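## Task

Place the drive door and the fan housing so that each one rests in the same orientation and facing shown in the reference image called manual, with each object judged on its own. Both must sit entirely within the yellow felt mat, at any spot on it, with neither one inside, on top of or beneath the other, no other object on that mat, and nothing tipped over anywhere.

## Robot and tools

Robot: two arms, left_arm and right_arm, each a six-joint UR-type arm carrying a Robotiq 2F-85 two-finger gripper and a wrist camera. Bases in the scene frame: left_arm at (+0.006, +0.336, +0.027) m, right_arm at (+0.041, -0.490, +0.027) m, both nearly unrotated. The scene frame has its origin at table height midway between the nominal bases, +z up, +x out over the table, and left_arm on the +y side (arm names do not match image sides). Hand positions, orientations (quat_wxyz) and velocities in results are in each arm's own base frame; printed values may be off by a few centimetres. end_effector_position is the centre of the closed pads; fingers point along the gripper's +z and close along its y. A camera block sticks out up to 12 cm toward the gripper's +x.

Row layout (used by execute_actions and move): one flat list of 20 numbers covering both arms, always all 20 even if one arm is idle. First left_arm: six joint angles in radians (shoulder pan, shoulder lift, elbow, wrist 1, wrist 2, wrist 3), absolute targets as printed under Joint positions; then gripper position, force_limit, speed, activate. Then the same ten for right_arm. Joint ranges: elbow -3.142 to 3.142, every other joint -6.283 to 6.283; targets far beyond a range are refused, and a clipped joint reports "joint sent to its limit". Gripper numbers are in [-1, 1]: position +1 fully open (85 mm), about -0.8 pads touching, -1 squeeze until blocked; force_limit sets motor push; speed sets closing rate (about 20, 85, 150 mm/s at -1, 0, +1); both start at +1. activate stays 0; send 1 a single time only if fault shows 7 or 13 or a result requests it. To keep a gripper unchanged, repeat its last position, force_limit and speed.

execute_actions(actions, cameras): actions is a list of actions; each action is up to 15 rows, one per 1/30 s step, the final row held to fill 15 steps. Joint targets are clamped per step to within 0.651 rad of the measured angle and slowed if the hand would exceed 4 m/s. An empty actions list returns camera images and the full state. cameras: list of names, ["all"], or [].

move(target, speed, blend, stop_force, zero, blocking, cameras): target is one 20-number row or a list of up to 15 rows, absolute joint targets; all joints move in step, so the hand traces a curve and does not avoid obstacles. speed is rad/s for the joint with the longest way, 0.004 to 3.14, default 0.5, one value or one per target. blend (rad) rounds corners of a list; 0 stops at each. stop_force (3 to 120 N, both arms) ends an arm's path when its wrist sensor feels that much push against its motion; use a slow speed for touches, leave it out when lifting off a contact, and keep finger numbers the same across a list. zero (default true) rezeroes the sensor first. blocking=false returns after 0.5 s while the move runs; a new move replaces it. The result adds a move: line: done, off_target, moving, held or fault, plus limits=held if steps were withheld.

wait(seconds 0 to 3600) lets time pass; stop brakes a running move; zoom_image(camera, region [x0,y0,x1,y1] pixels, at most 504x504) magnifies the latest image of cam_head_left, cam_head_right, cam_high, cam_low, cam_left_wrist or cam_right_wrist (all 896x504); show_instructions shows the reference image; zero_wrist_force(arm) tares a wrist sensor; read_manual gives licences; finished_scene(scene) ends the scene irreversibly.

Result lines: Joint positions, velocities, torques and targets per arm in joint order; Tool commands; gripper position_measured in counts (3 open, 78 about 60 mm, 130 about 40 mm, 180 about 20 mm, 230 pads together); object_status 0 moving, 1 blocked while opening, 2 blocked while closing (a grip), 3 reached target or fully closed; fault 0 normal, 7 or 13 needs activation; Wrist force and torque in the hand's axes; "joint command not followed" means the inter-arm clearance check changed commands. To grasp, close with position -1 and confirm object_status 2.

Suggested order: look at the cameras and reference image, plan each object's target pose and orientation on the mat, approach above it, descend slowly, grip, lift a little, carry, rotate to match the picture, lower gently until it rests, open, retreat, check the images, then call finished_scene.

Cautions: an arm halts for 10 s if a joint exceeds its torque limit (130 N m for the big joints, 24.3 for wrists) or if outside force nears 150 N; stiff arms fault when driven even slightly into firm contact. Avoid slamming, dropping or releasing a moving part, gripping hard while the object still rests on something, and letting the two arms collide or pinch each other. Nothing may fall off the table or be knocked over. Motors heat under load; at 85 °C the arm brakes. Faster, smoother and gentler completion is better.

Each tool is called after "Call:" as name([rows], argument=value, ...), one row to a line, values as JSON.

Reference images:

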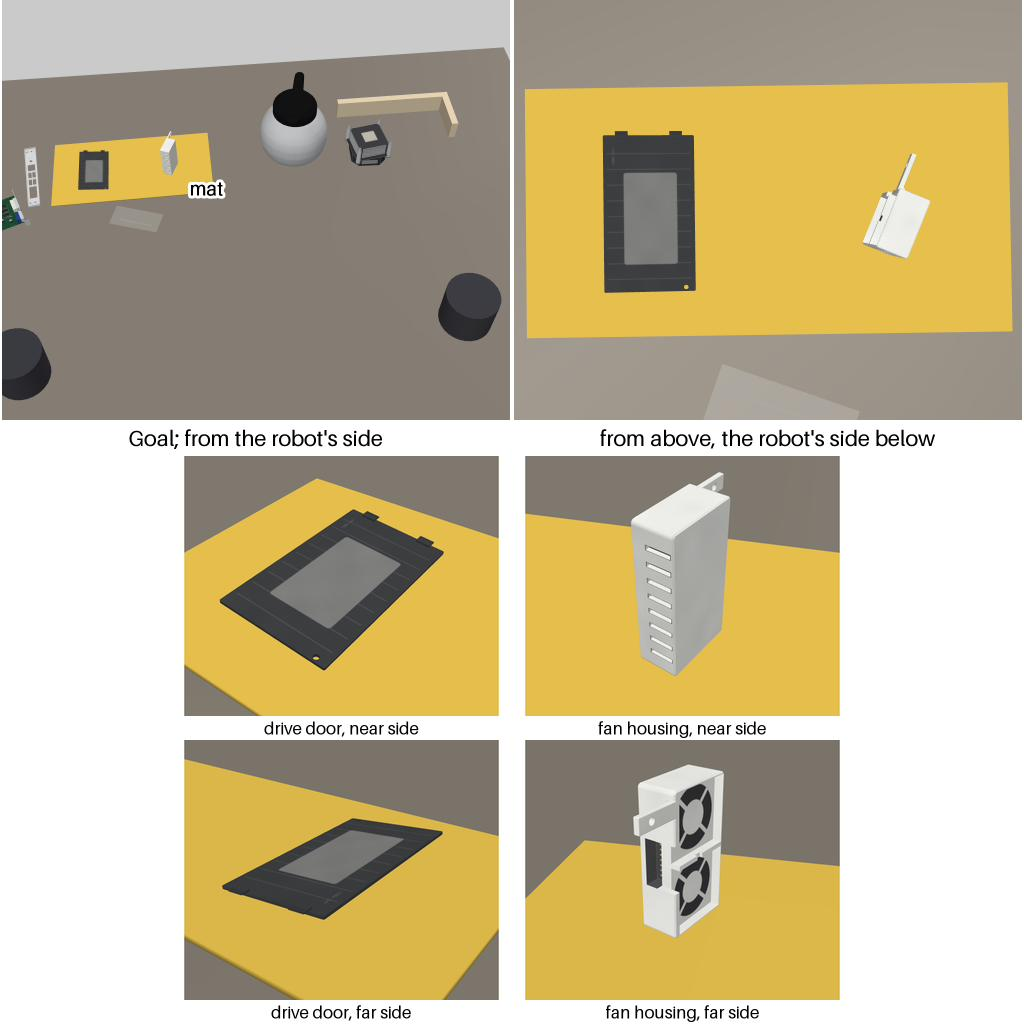

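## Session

Call:
execute_actions(actions=[])

Scene clock: 0.00 s.
left_arm: end_effector_position=(+0.5907, -0.2119, +0.1509) position_measured=3 object_status=3 fault=0 end_effector_quat_wxyz=(-0.045, +0.889, -0.302, +0.340) | right_arm: end_effector_position=(+0.4623, +0.3015, +0.2976) position_measured=3 object_status=3 fault=0 end_effector_quat_wxyz=(+0.019, +0.843, +0.458, +0.280)
Joint positions: left_arm=[-0.689 -1.337 2.162 -3.035 -1.261 -3.073] | right_arm=[4.095 -1.41 -2.033 -0.764 1.298 3.029]
Joint velocities: within noise
Joint torques (N m): no reading
Motor temperatures (°C): left_arm=[36 44 32 40 47 42] | right_arm=[34 35 35 43 50 40]
Wrist force (N): no reading
Wrist torque (N m): no reading
Wrist force, peak (N): no reading
Joint targets: left_arm=[-0.689 -1.337 2.162 -3.035 -1.261 -3.073] | right_arm=[4.095 -1.410 -2.033 -0.764 1.298 3.029]
Tool commands: left_gripper/position=+1.0 left_gripper/force_limit=+1.0 left_gripper/speed=+1.0 left_gripper/activate=+0.0 right_gripper/position=+1.0 right_gripper/force_limit=+1.0 right_gripper/speed=+1.0 right_gripper/activate=+0.0

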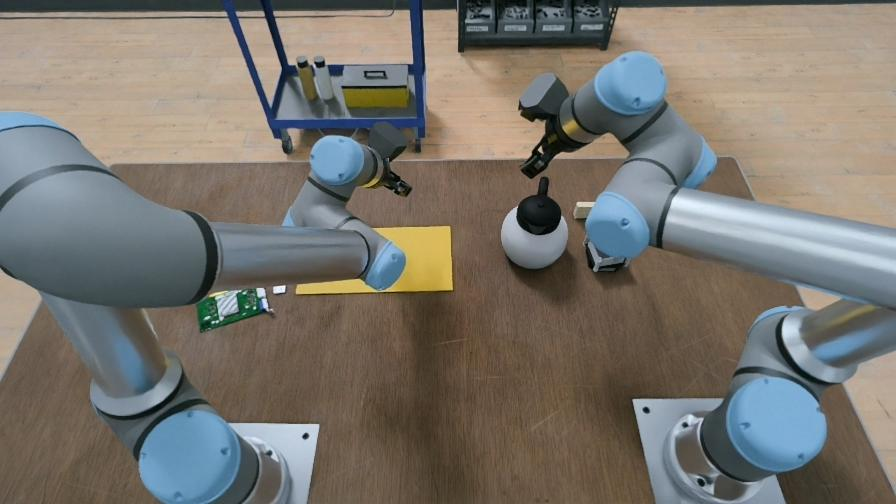

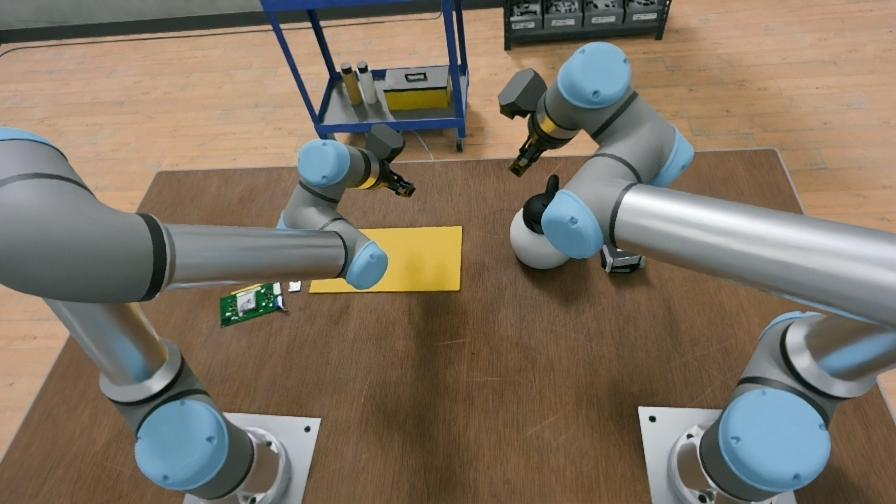

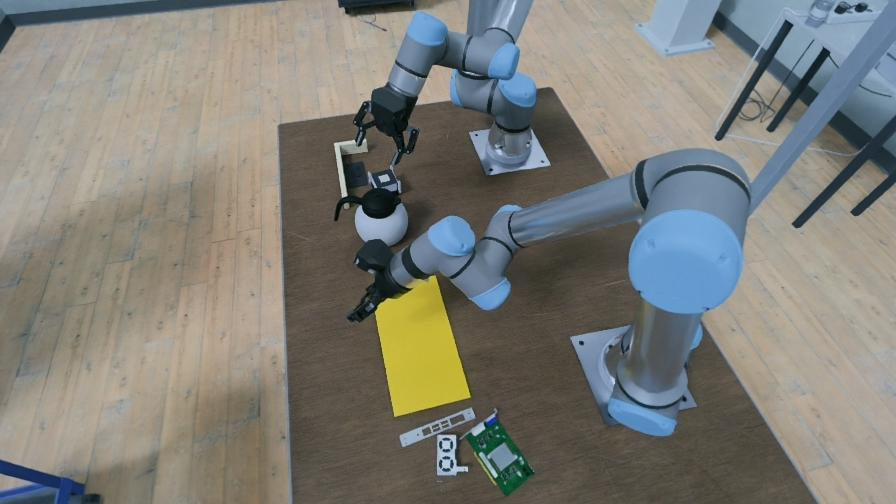

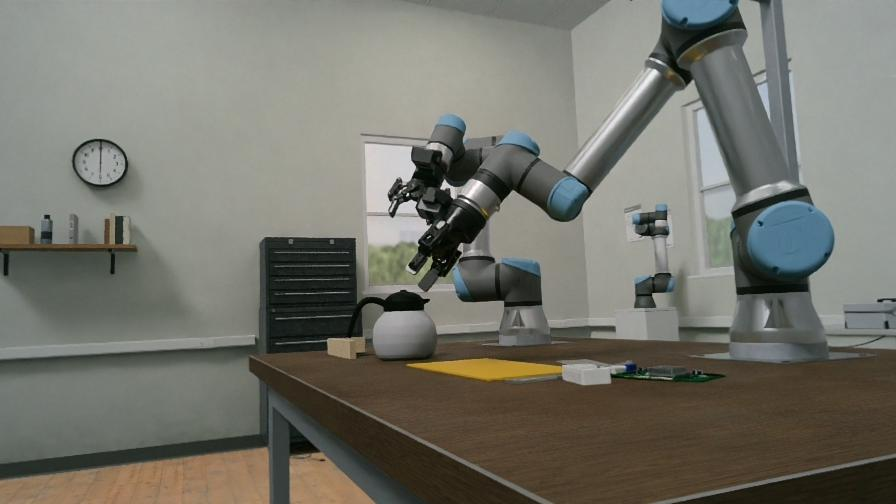

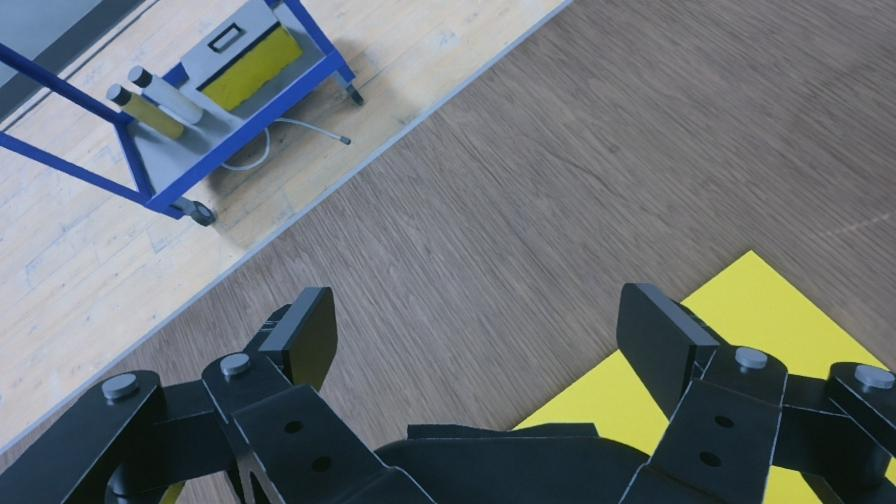

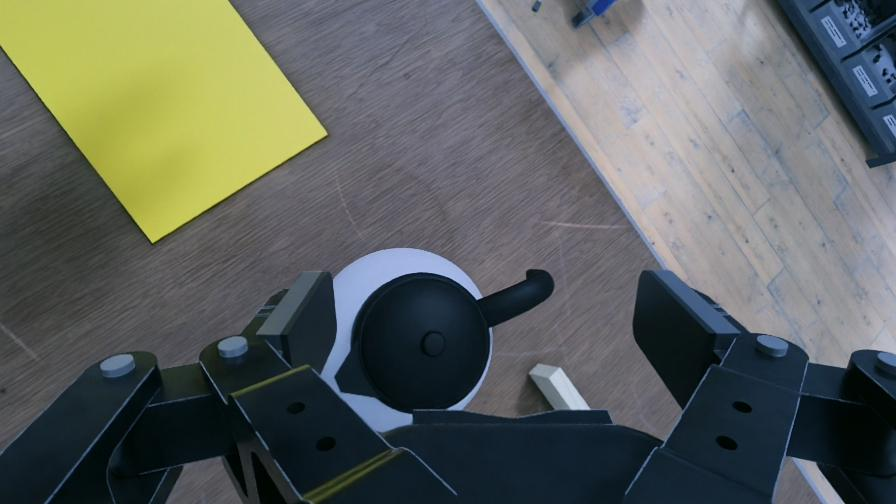

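Call:
zoom_image(camera="cam_high", region=[320, 120, 450, 250])

Call:
zoom_image(camera="cam_high", region=[380, 390, 560, 504])

Call:
zoom_image(camera="cam_low", region=[300, 320, 750, 420])

Call:
zoom_image(camera="cam_head_left", region=[480, 150, 680, 290])

Scaled by 3.877 from the camera's image (finer frame: 1280x720).

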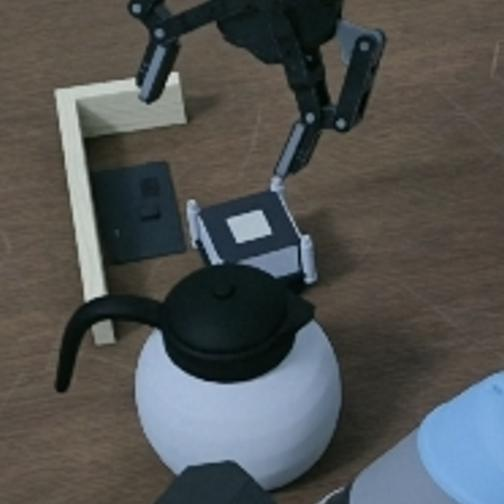

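Scaled by 2.800 from the camera's image (finer frame: 1280x720).

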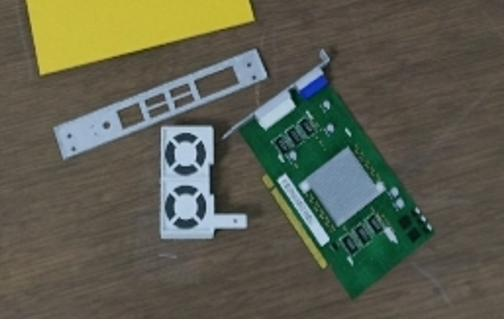

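Scaled by 1.120 from the camera's image (finer frame: 1280x720).

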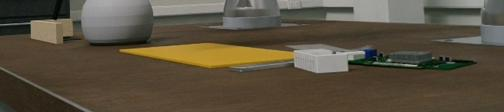

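Scaled by 2.520 from the camera's image (finer frame: 1280x720).

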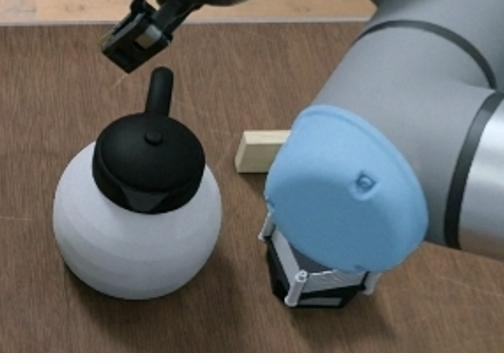

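Call:
move(target=[0.0131, -1.4773, 1.7314, -1.8249, -1.5708, -3.1416, 1, 1, 1, 0, 3.606, -1.9042, -1.3064, -1.5018, 1.5708, 3.1416, 1, 1, 1, 0], speed=1.0, cameras=["cam_left_wrist", "cam_right_wrist", "cam_high"])

Call:
zoom_image(camera="cam_left_wrist", region=[320, 130, 640, 330])

Call:
zoom_image(camera="cam_right_wrist", region=[300, 120, 640, 340])

Scene clock: 72.20 s.
left_arm: end_effector_position=(+0.5173, +0.1400, +0.2302) position_measured=3 object_status=3 fault=0 end_effector_quat_wxyz=(+0.000, +1.000, +0.007, +0.000) | right_arm: end_effector_position=(+0.6230, +0.1631, +0.2801) position_measured=3 object_status=3 fault=0 end_effector_quat_wxyz=(+0.000, +0.973, +0.230, +0.000)
Joint positions: left_arm=[0.013 -1.477 1.731 -1.825 -1.571 -3.142] | right_arm=[3.606 -1.904 -1.307 -1.502 1.571 3.142]
Joint torques (N m): left_arm=[7.62 -19.73 -20.03 -0.22 2.39 1.66] | right_arm=[-4.88 43.84 30.31 1.78 -1.92 -1]
Wrist force (N): left_arm=[-0.4 1.7 -0.3] | right_arm=[0.7 0.3 -0.4]
Wrist torque (N m): left_arm=[0.41 0.02 -0.04] | right_arm=[0.04 -0.08 -0.10]
Wrist force, peak (N): left_arm=[0.6 3.0 0.1] | right_arm=[1.2 2.1 0.1]
Joint targets: left_arm=[0.013 -1.477 1.731 -1.825 -1.571 -3.142] | right_arm=[3.606 -1.904 -1.306 -1.502 1.571 3.142]
move: done
Images, in order (width x height): cam_high 896x504, cam_left_wrist 896x504, cam_right_wrist 896x504.

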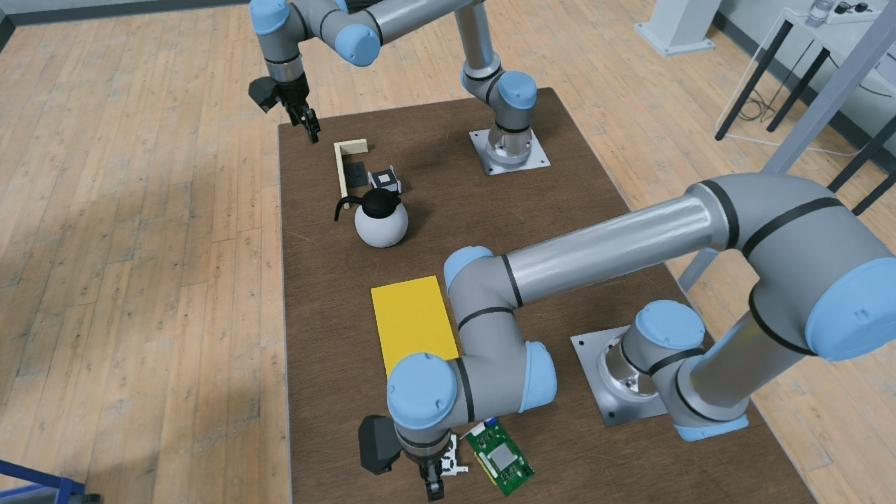

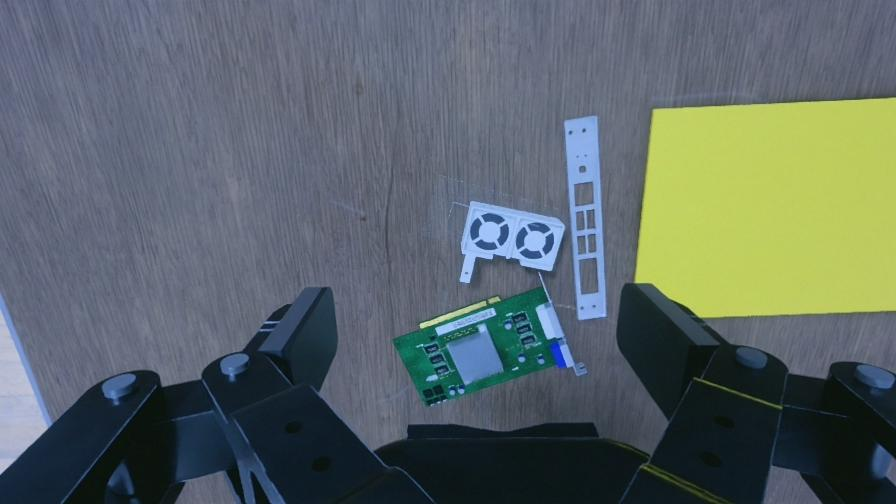

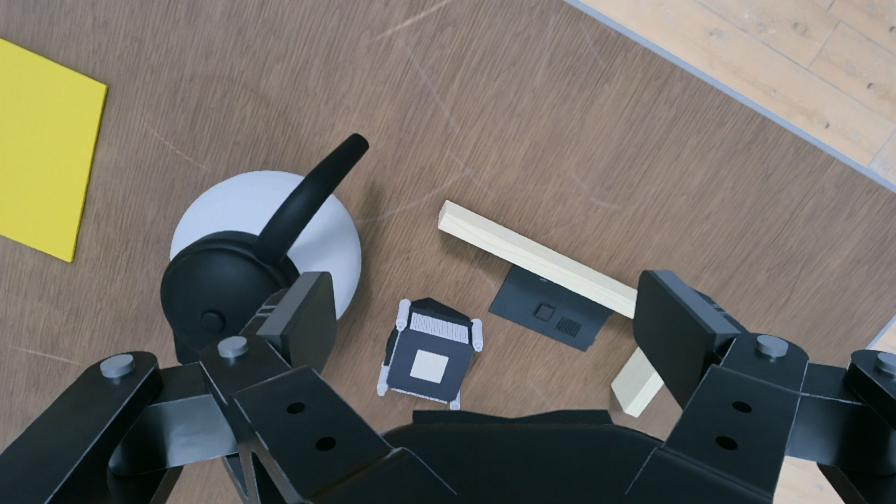

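Scaled by 1.575 from the camera's image (finer frame: 1280x720).

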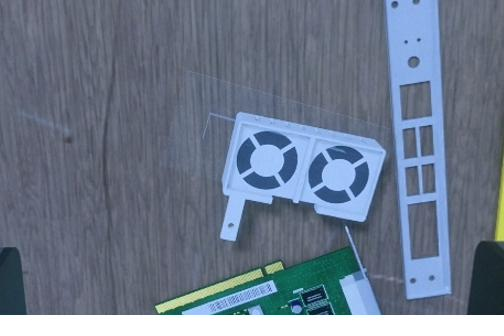

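Scaled by 1.482 from the camera's image (finer frame: 1280x720).

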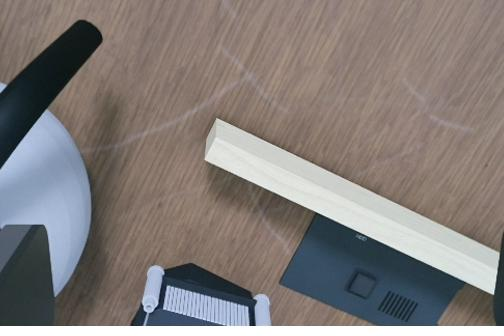

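Call:
move(target=[-0.0542, -1.9672, 2.5132, -2.5531, -1.5708, 0.0, 1, 1, 1, 0, 3.434, -1.0621, -2.318, -0.896, 1.5708, 0.0, 1, 1, 1, 0], speed=1.2, cameras=["cam_left_wrist", "cam_right_wrist", "cam_head_left", "cam_head_right"])

Call:
zoom_image(camera="cam_left_wrist", region=[340, 80, 600, 280])

Call:
zoom_image(camera="cam_right_wrist", region=[300, 100, 600, 330])

Call:
show_instructions()

Scene clock: 153.80 s.
left_arm: end_effector_position=(+0.3767, +0.1130, +0.1601) position_measured=3 object_status=3 fault=0 end_effector_quat_wxyz=(+0.216, +0.026, +0.976, -0.006) | right_arm: end_effector_position=(+0.3957, -0.0201, +0.2503) position_measured=3 object_status=3 fault=0 end_effector_quat_wxyz=(+0.214, -0.142, +0.966, +0.032)
Joint positions: left_arm=[-0.054 -1.967 2.513 -2.553 -1.571 0] | right_arm=[3.434 -1.062 -2.318 -0.896 1.571 0]
Joint torques (N m): left_arm=[3.78 6.59 -32.39 -1.11 0.35 1.93] | right_arm=[7.07 0.03 25.59 2.66 1.09 -0.64]
Wrist force (N): left_arm=[-0.8 2.1 -0.7] | right_arm=[1.3 0.1 -1.1]
Wrist torque (N m): left_arm=[0.40 0.08 -0.10] | right_arm=[0.01 -0.10 -0.15]
Wrist force, peak (N): left_arm=[-0.7 2.4 -0.6] | right_arm=[2.3 -0.1 -0.7]
Joint targets: left_arm=[-0.054 -1.967 2.513 -2.553 -1.571 0.000] | right_arm=[3.434 -1.062 -2.318 -0.896 1.571 0.000]
move: done
Images, in order (width x height): cam_head_left 896x504, cam_head_right 896x504, cam_left_wrist 896x504, cam_right_wrist 896x504.

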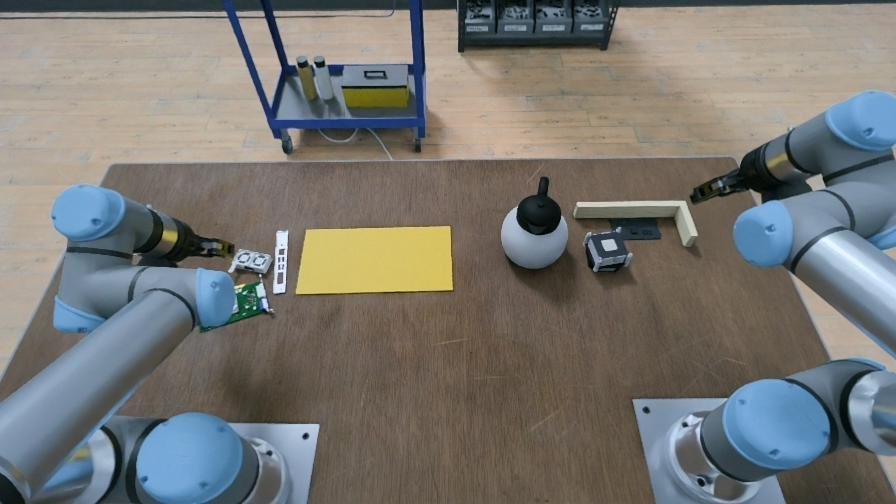

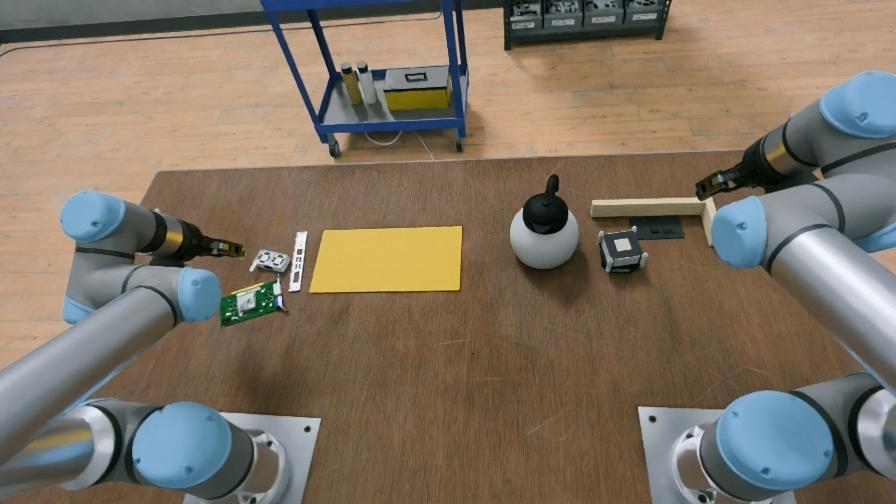

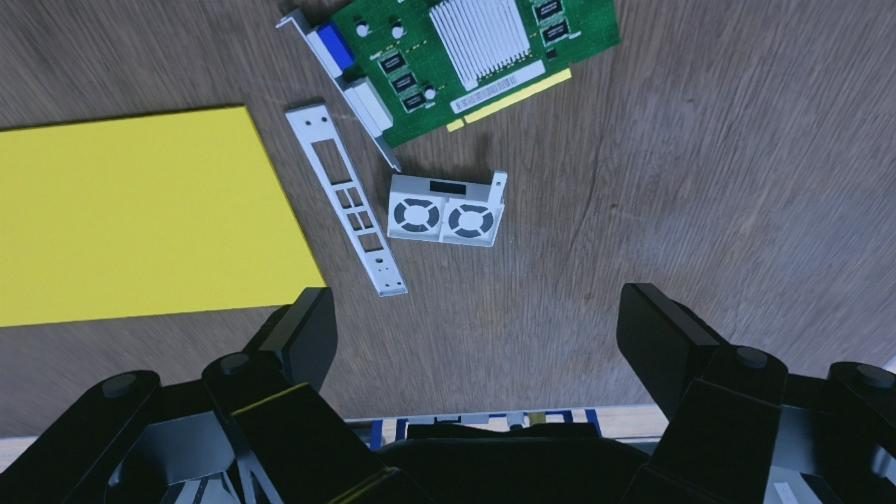

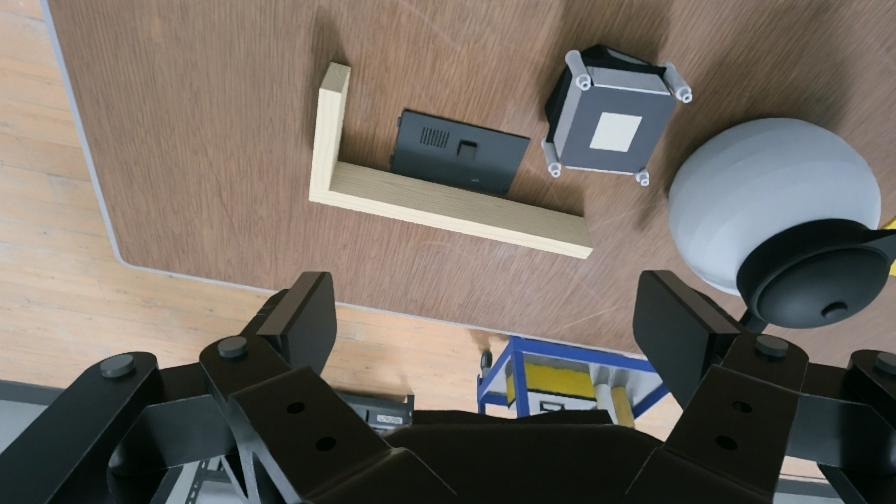

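Scaled by 1.938 from the camera's image (finer frame: 1280x720).

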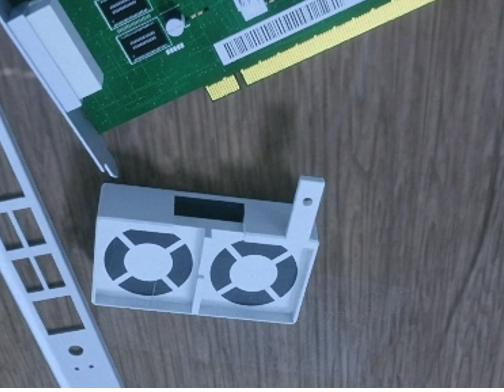

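Scaled by 1.680 from the camera's image (finer frame: 1280x720).

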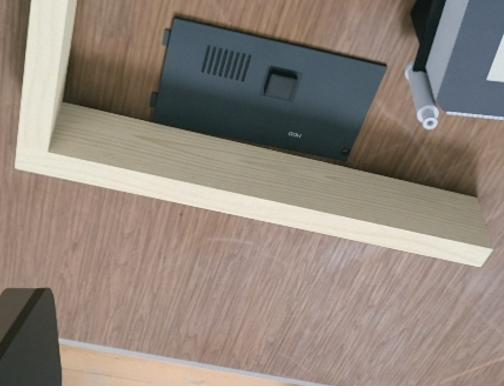

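Reference images for this scene: manual.

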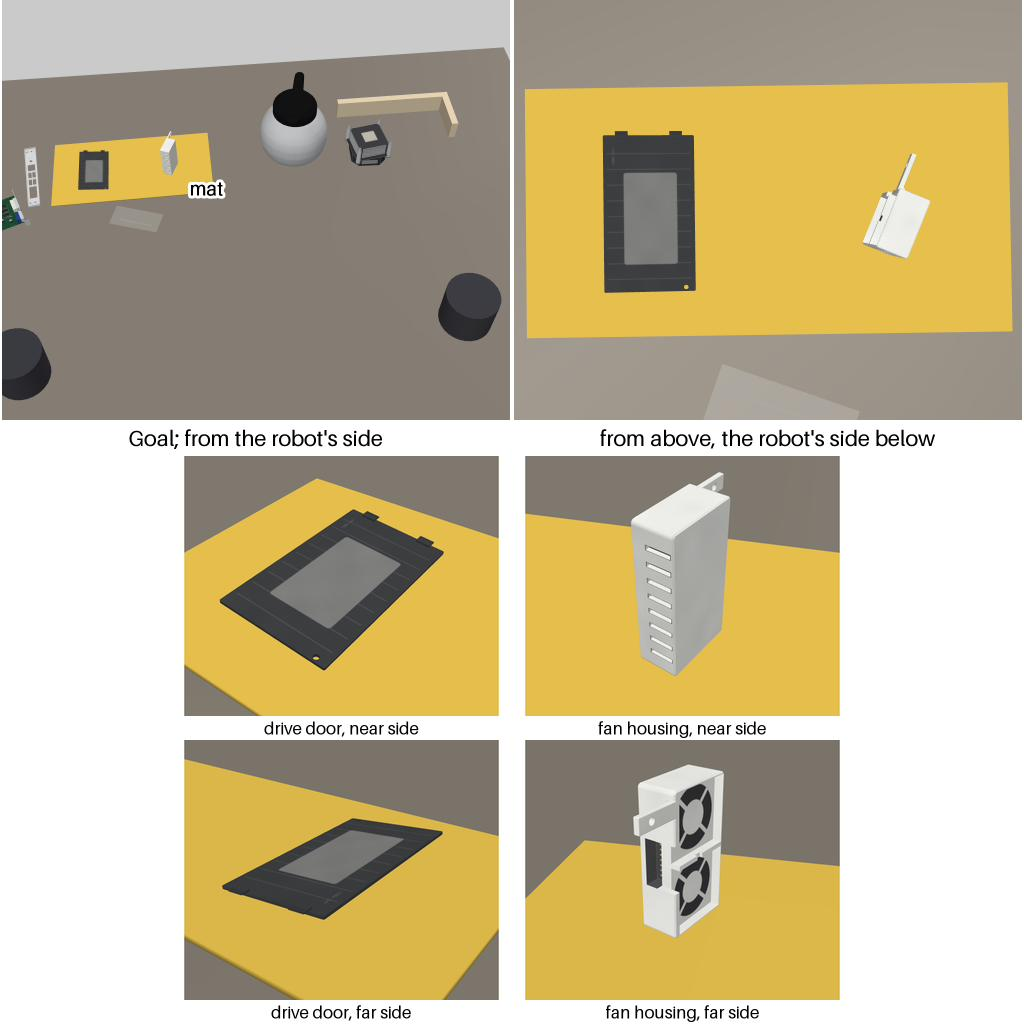

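Call:
zoom_image(camera="cam_head_left", region=[200, 220, 480, 400])

Call:
zoom_image(camera="cam_left_wrist", region=[380, 150, 560, 290])

Call:
zoom_image(camera="cam_right_wrist", region=[370, 90, 550, 220])

Scaled by 1.800 from the camera's image (finer frame: 1280x720).

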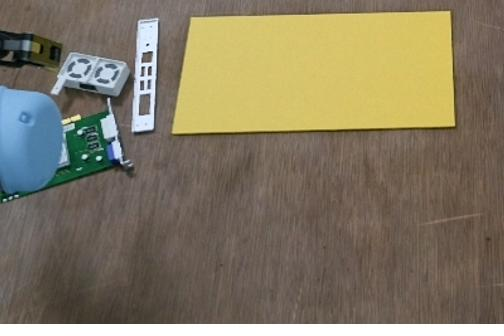

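Scaled by 2.800 from the camera's image (finer frame: 1280x720).

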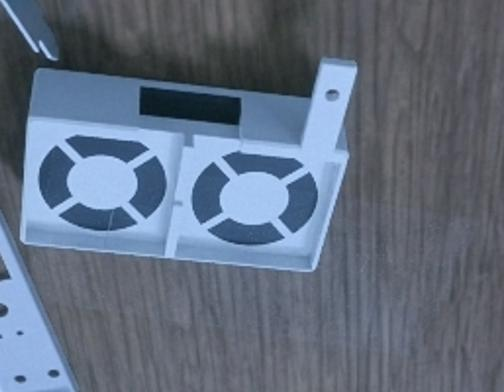

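Scaled by 2.800 from the camera's image (finer frame: 1280x720).

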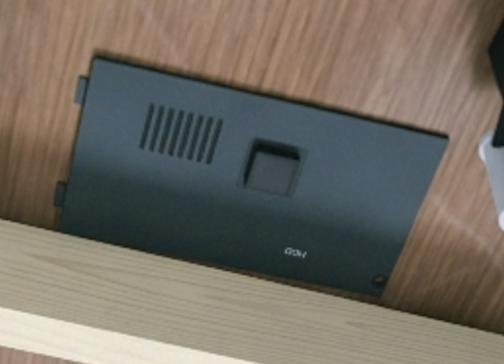

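Call:
execute_actions(actions=[], cameras=["cam_low", "cam_high"])

Call:
zoom_image(camera="cam_low", region=[480, 340, 740, 400])

Call:
zoom_image(camera="cam_high", region=[370, 270, 580, 504])

Scene clock: 225.47 s.
left_arm: end_effector_position=(+0.3767, +0.1131, +0.1601) position_measured=3 object_status=3 fault=0 end_effector_quat_wxyz=(+0.216, +0.026, +0.976, -0.006) | right_arm: end_effector_position=(+0.3956, -0.0201, +0.2503) position_measured=3 object_status=3 fault=0 end_effector_quat_wxyz=(+0.214, -0.142, +0.966, +0.032)
Joint positions: left_arm=[-0.054 -1.967 2.513 -2.553 -1.571 0] | right_arm=[3.434 -1.062 -2.318 -0.896 1.571 0]
Joint velocities: within noise
Joint torques (N m): left_arm=[8.51 6.65 -32.79 -0.96 -1.96 1.74] | right_arm=[7.8 -5.4 17.34 4.6 1.09 -0.84]
Motor temperatures (°C): left_arm=[36 44 32 40 47 42] | right_arm=[34 34 35 42 50 40]
Wrist force (N): left_arm=[-0.5 2.1 -0.8] | right_arm=[1.2 0.2 -0.8]
Wrist torque (N m): left_arm=[0.40 0.04 -0.13] | right_arm=[0.03 -0.08 -0.13]
Wrist force, peak (N): left_arm=[-0.7 2.4 -0.7] | right_arm=[1.5 0.3 -1.0]
Joint targets: left_arm=[-0.054 -1.967 2.513 -2.553 -1.571 0.000] | right_arm=[3.434 -1.062 -2.318 -0.896 1.571 0.000]
Tool commands: left_gripper/position=+1.0 left_gripper/force_limit=+1.0 left_gripper/speed=+1.0 left_gripper/activate=+0.0 right_gripper/position=+1.0 right_gripper/force_limit=+1.0 right_gripper/speed=+1.0 right_gripper/activate=+0.0
Images, in order (width x height): cam_high 896x504, cam_low 896x504.

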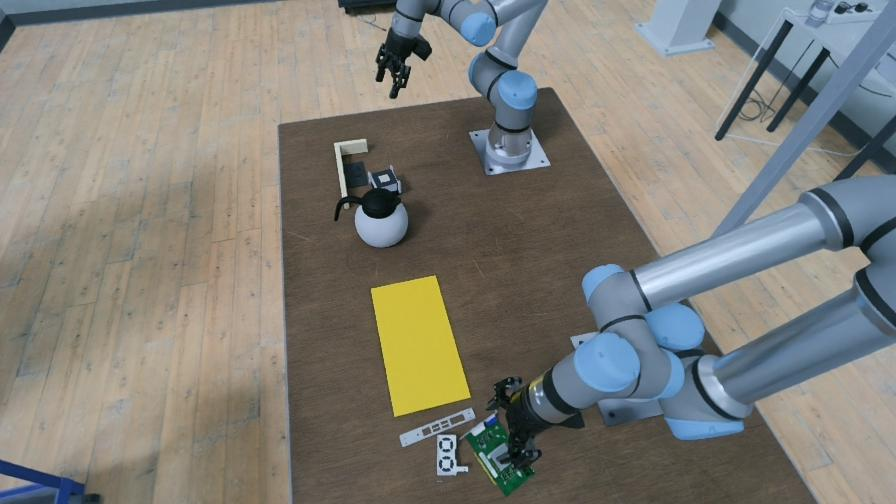

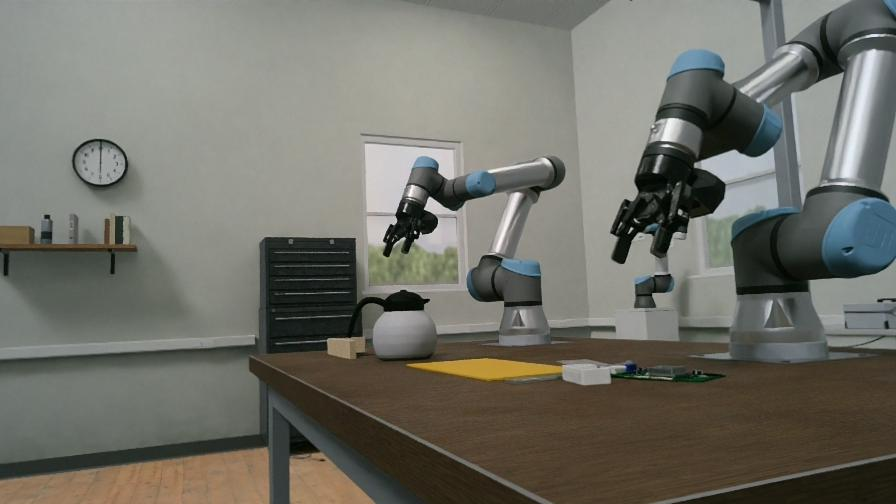

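Scaled by 1.938 from the camera's image (finer frame: 1280x720).

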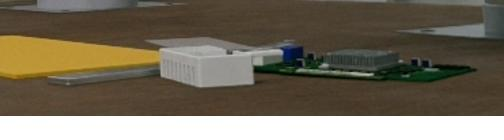

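Scaled by 2.154 from the camera's image (finer frame: 1280x720).

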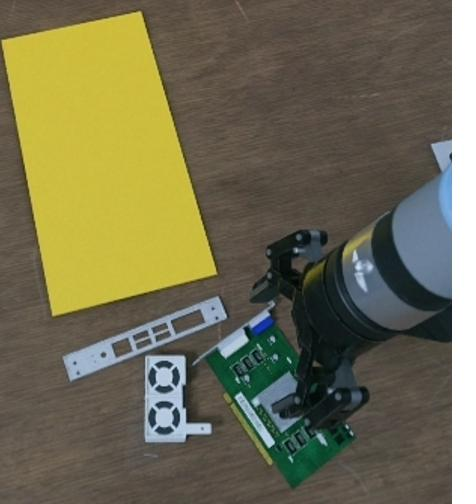

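Call:
move(target=[0.2414, -1.2336, 1.8786, -1.9735, -2.0398, 2.0712, 0.326, 0, 0, 0, 3.4261, -1.7677, -1.9765, -0.9682, 1.5708, 0.2496, -0.205, 0, 0, 0], speed=1.0, cameras=["cam_left_wrist", "cam_right_wrist", "cam_low"])

Call:
zoom_image(camera="cam_left_wrist", region=[300, 180, 640, 400])

Call:
zoom_image(camera="cam_right_wrist", region=[280, 130, 640, 380])

Scene clock: 275.73 s.
left_arm: end_effector_position=(+0.4773, +0.1352, +0.0813) position_measured=88 object_status=3 fault=0 end_effector_quat_wxyz=(+0.164, +0.748, +0.611, -0.200) | right_arm: end_effector_position=(+0.5230, +0.0141, +0.1000) position_measured=155 object_status=3 fault=0 end_effector_quat_wxyz=(+0.000, -0.017, +1.000, +0.000)
Joint positions: left_arm=[0.241 -1.234 1.879 -1.974 -2.04 2.071] | right_arm=[3.426 -1.768 -1.976 -0.968 1.571 0.25]
Joint torques (N m): left_arm=[-7.43 -46.94 -14.47 -4.31 1.62 1.64] | right_arm=[-4.08 35.8 12.9 4.46 1.18 -0.71]
Wrist force (N): left_arm=[-0.7 2.2 -0.5] | right_arm=[0.7 0.4 0.0]
Wrist torque (N m): left_arm=[0.51 0.17 -0.11] | right_arm=[0.08 -0.09 -0.08]
Wrist force, peak (N): left_arm=[0.3 3.0 -0.1] | right_arm=[2.0 -0.1 -1.3]
Joint targets: left_arm=[0.241 -1.234 1.879 -1.973 -2.040 2.071] | right_arm=[3.426 -1.768 -1.977 -0.968 1.571 0.250]
move: done
Images, in order (width x height): cam_low 896x504, cam_left_wrist 896x504, cam_right_wrist 896x504.

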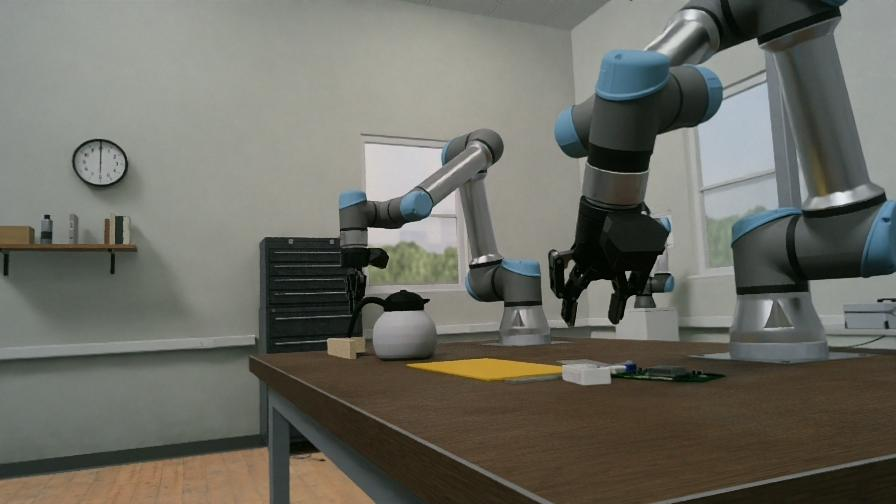

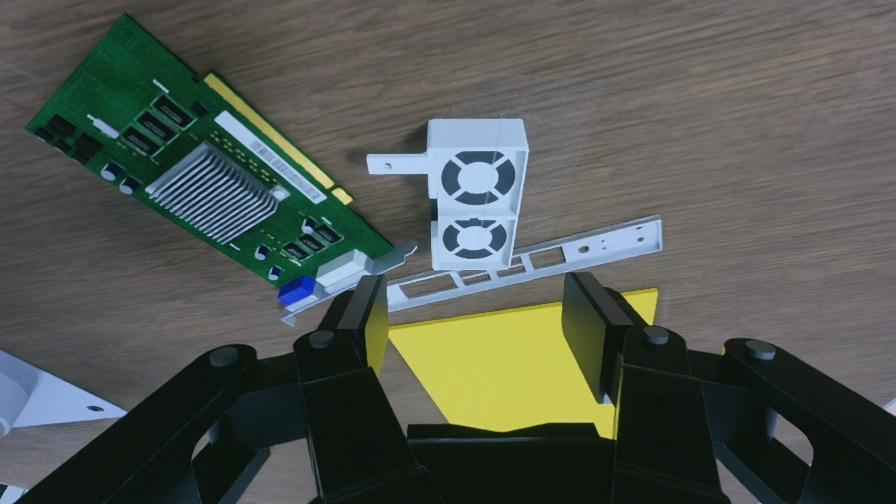

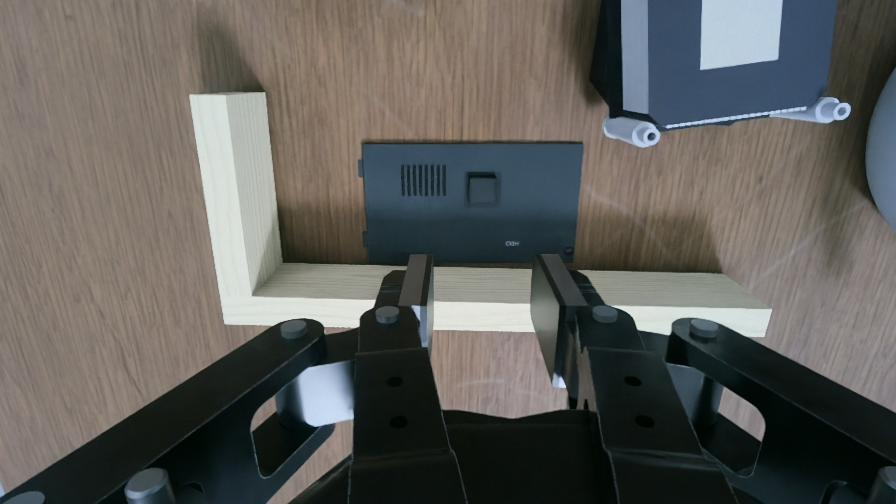

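Scaled by 1.482 from the camera's image (finer frame: 1280x720).

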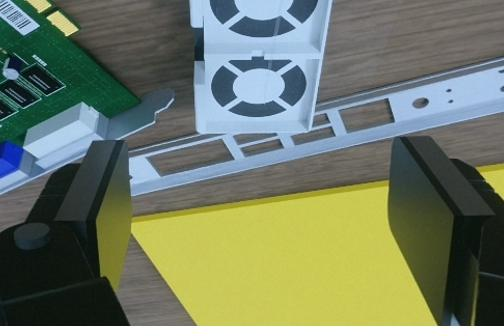

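Scaled by 1.400 from the camera's image (finer frame: 1280x720).

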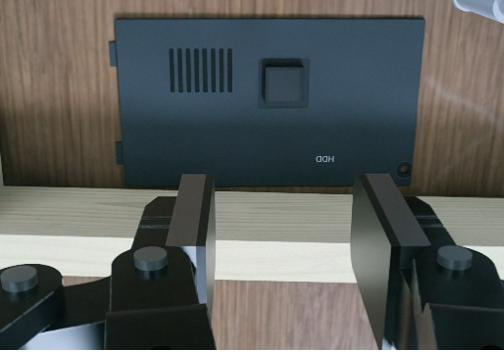

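Call:
zoom_image(camera="cam_left_wrist", region=[360, 90, 600, 290])

Scaled by 2.100 from the camera's image (finer frame: 1280x720).

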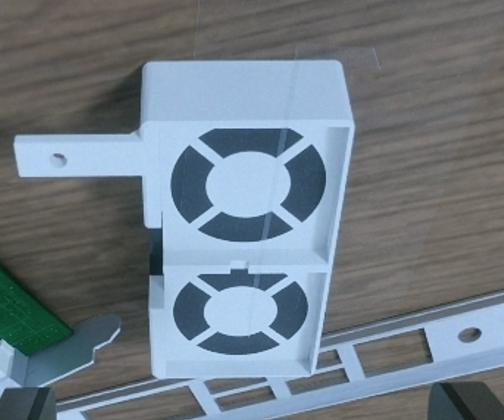

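Call:
zoom_image(camera="cam_left_wrist", region=[400, 40, 640, 160])

Call:
zoom_image(camera="cam_low", region=[540, 345, 660, 395])

Scaled by 2.100 from the camera's image (finer frame: 1280x720).

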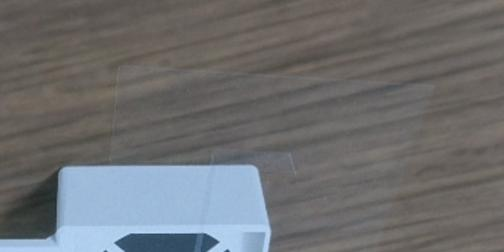

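Scaled by 4.200 from the camera's image (finer frame: 1280x720).

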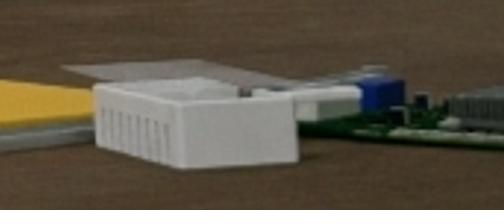

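Call:
zoom_image(camera="cam_left_wrist", region=[440, 60, 620, 160])

Call:
zoom_image(camera="cam_left_wrist", region=[420, 140, 600, 280])

Scaled by 2.800 from the camera's image (finer frame: 1280x720).

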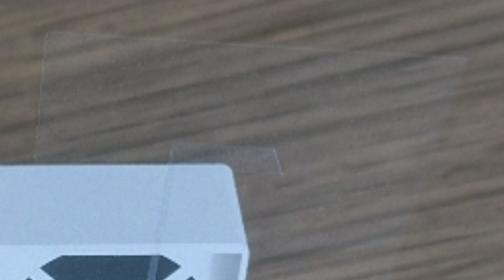

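Scaled by 2.800 from the camera's image (finer frame: 1280x720).

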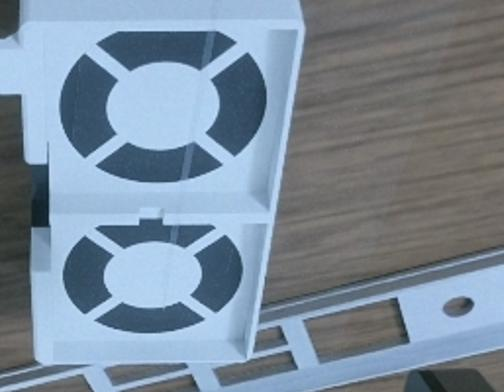

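Call:
move(target=[0.3777, -1.0769, 1.6552, -1.5718, -2.2671, 2.3639, 0.326, 0, 0, 0, 3.4261, -1.7677, -1.9765, -0.9682, 1.5708, 0.2496, -0.205, 0, 0, 0], speed=0.8, cameras=["cam_left_wrist"])

Call:
zoom_image(camera="cam_left_wrist", region=[340, 120, 640, 290])

Scene clock: 366.10 s.
left_arm: end_effector_position=(+0.4818, +0.1573, +0.1026) position_measured=88 object_status=3 fault=0 end_effector_quat_wxyz=(+0.267, +0.702, +0.573, -0.327) | right_arm: end_effector_position=(+0.5230, +0.0141, +0.1000) position_measured=155 object_status=3 fault=0 end_effector_quat_wxyz=(+0.000, -0.017, +1.000, +0.000)
Joint positions: left_arm=[0.378 -1.077 1.655 -1.572 -2.267 2.364] | right_arm=[3.426 -1.768 -1.977 -0.968 1.571 0.25]
Joint torques (N m): left_arm=[1.67 -51.7 -23.27 1.29 -1.24 1.65] | right_arm=[4.43 28.78 13.19 4.38 0.96 -0.86]
Wrist force (N): left_arm=[-0.4 2.5 -1.2] | right_arm=[0.5 0.4 0.0]
Wrist torque (N m): left_arm=[0.47 0.13 -0.15] | right_arm=[0.08 -0.05 -0.08]
Wrist force, peak (N): left_arm=[0.1 2.4 -1.8] | right_arm=[0.9 0.4 0.0]
Joint targets: left_arm=[0.378 -1.077 1.655 -1.572 -2.267 2.364] | right_arm=[3.426 -1.768 -1.977 -0.968 1.571 0.250]
move: done

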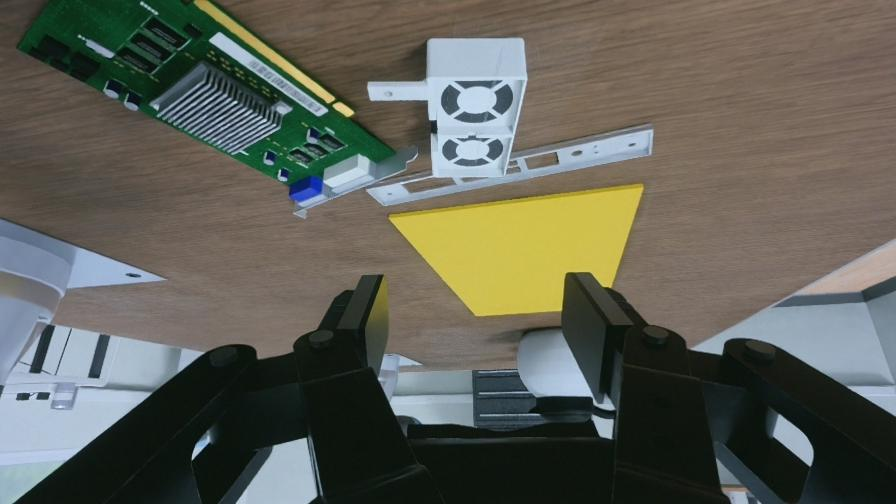

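Scaled by 1.680 from the camera's image (finer frame: 1280x720).

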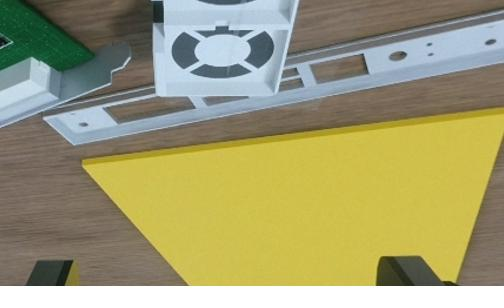

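Call:
zoom_image(camera="cam_left_wrist", region=[400, 10, 640, 200])

Call:
zoom_image(camera="cam_left_wrist", region=[430, 20, 580, 120])

Scaled by 2.100 from the camera's image (finer frame: 1280x720).

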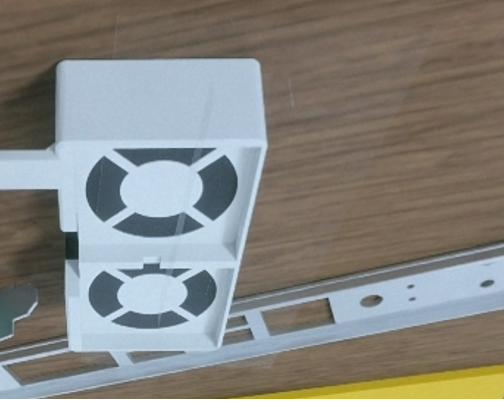

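Scaled by 3.360 from the camera's image (finer frame: 1280x720).

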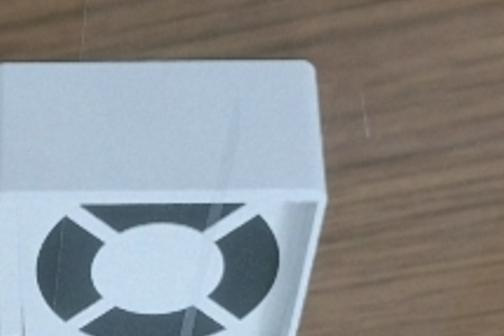

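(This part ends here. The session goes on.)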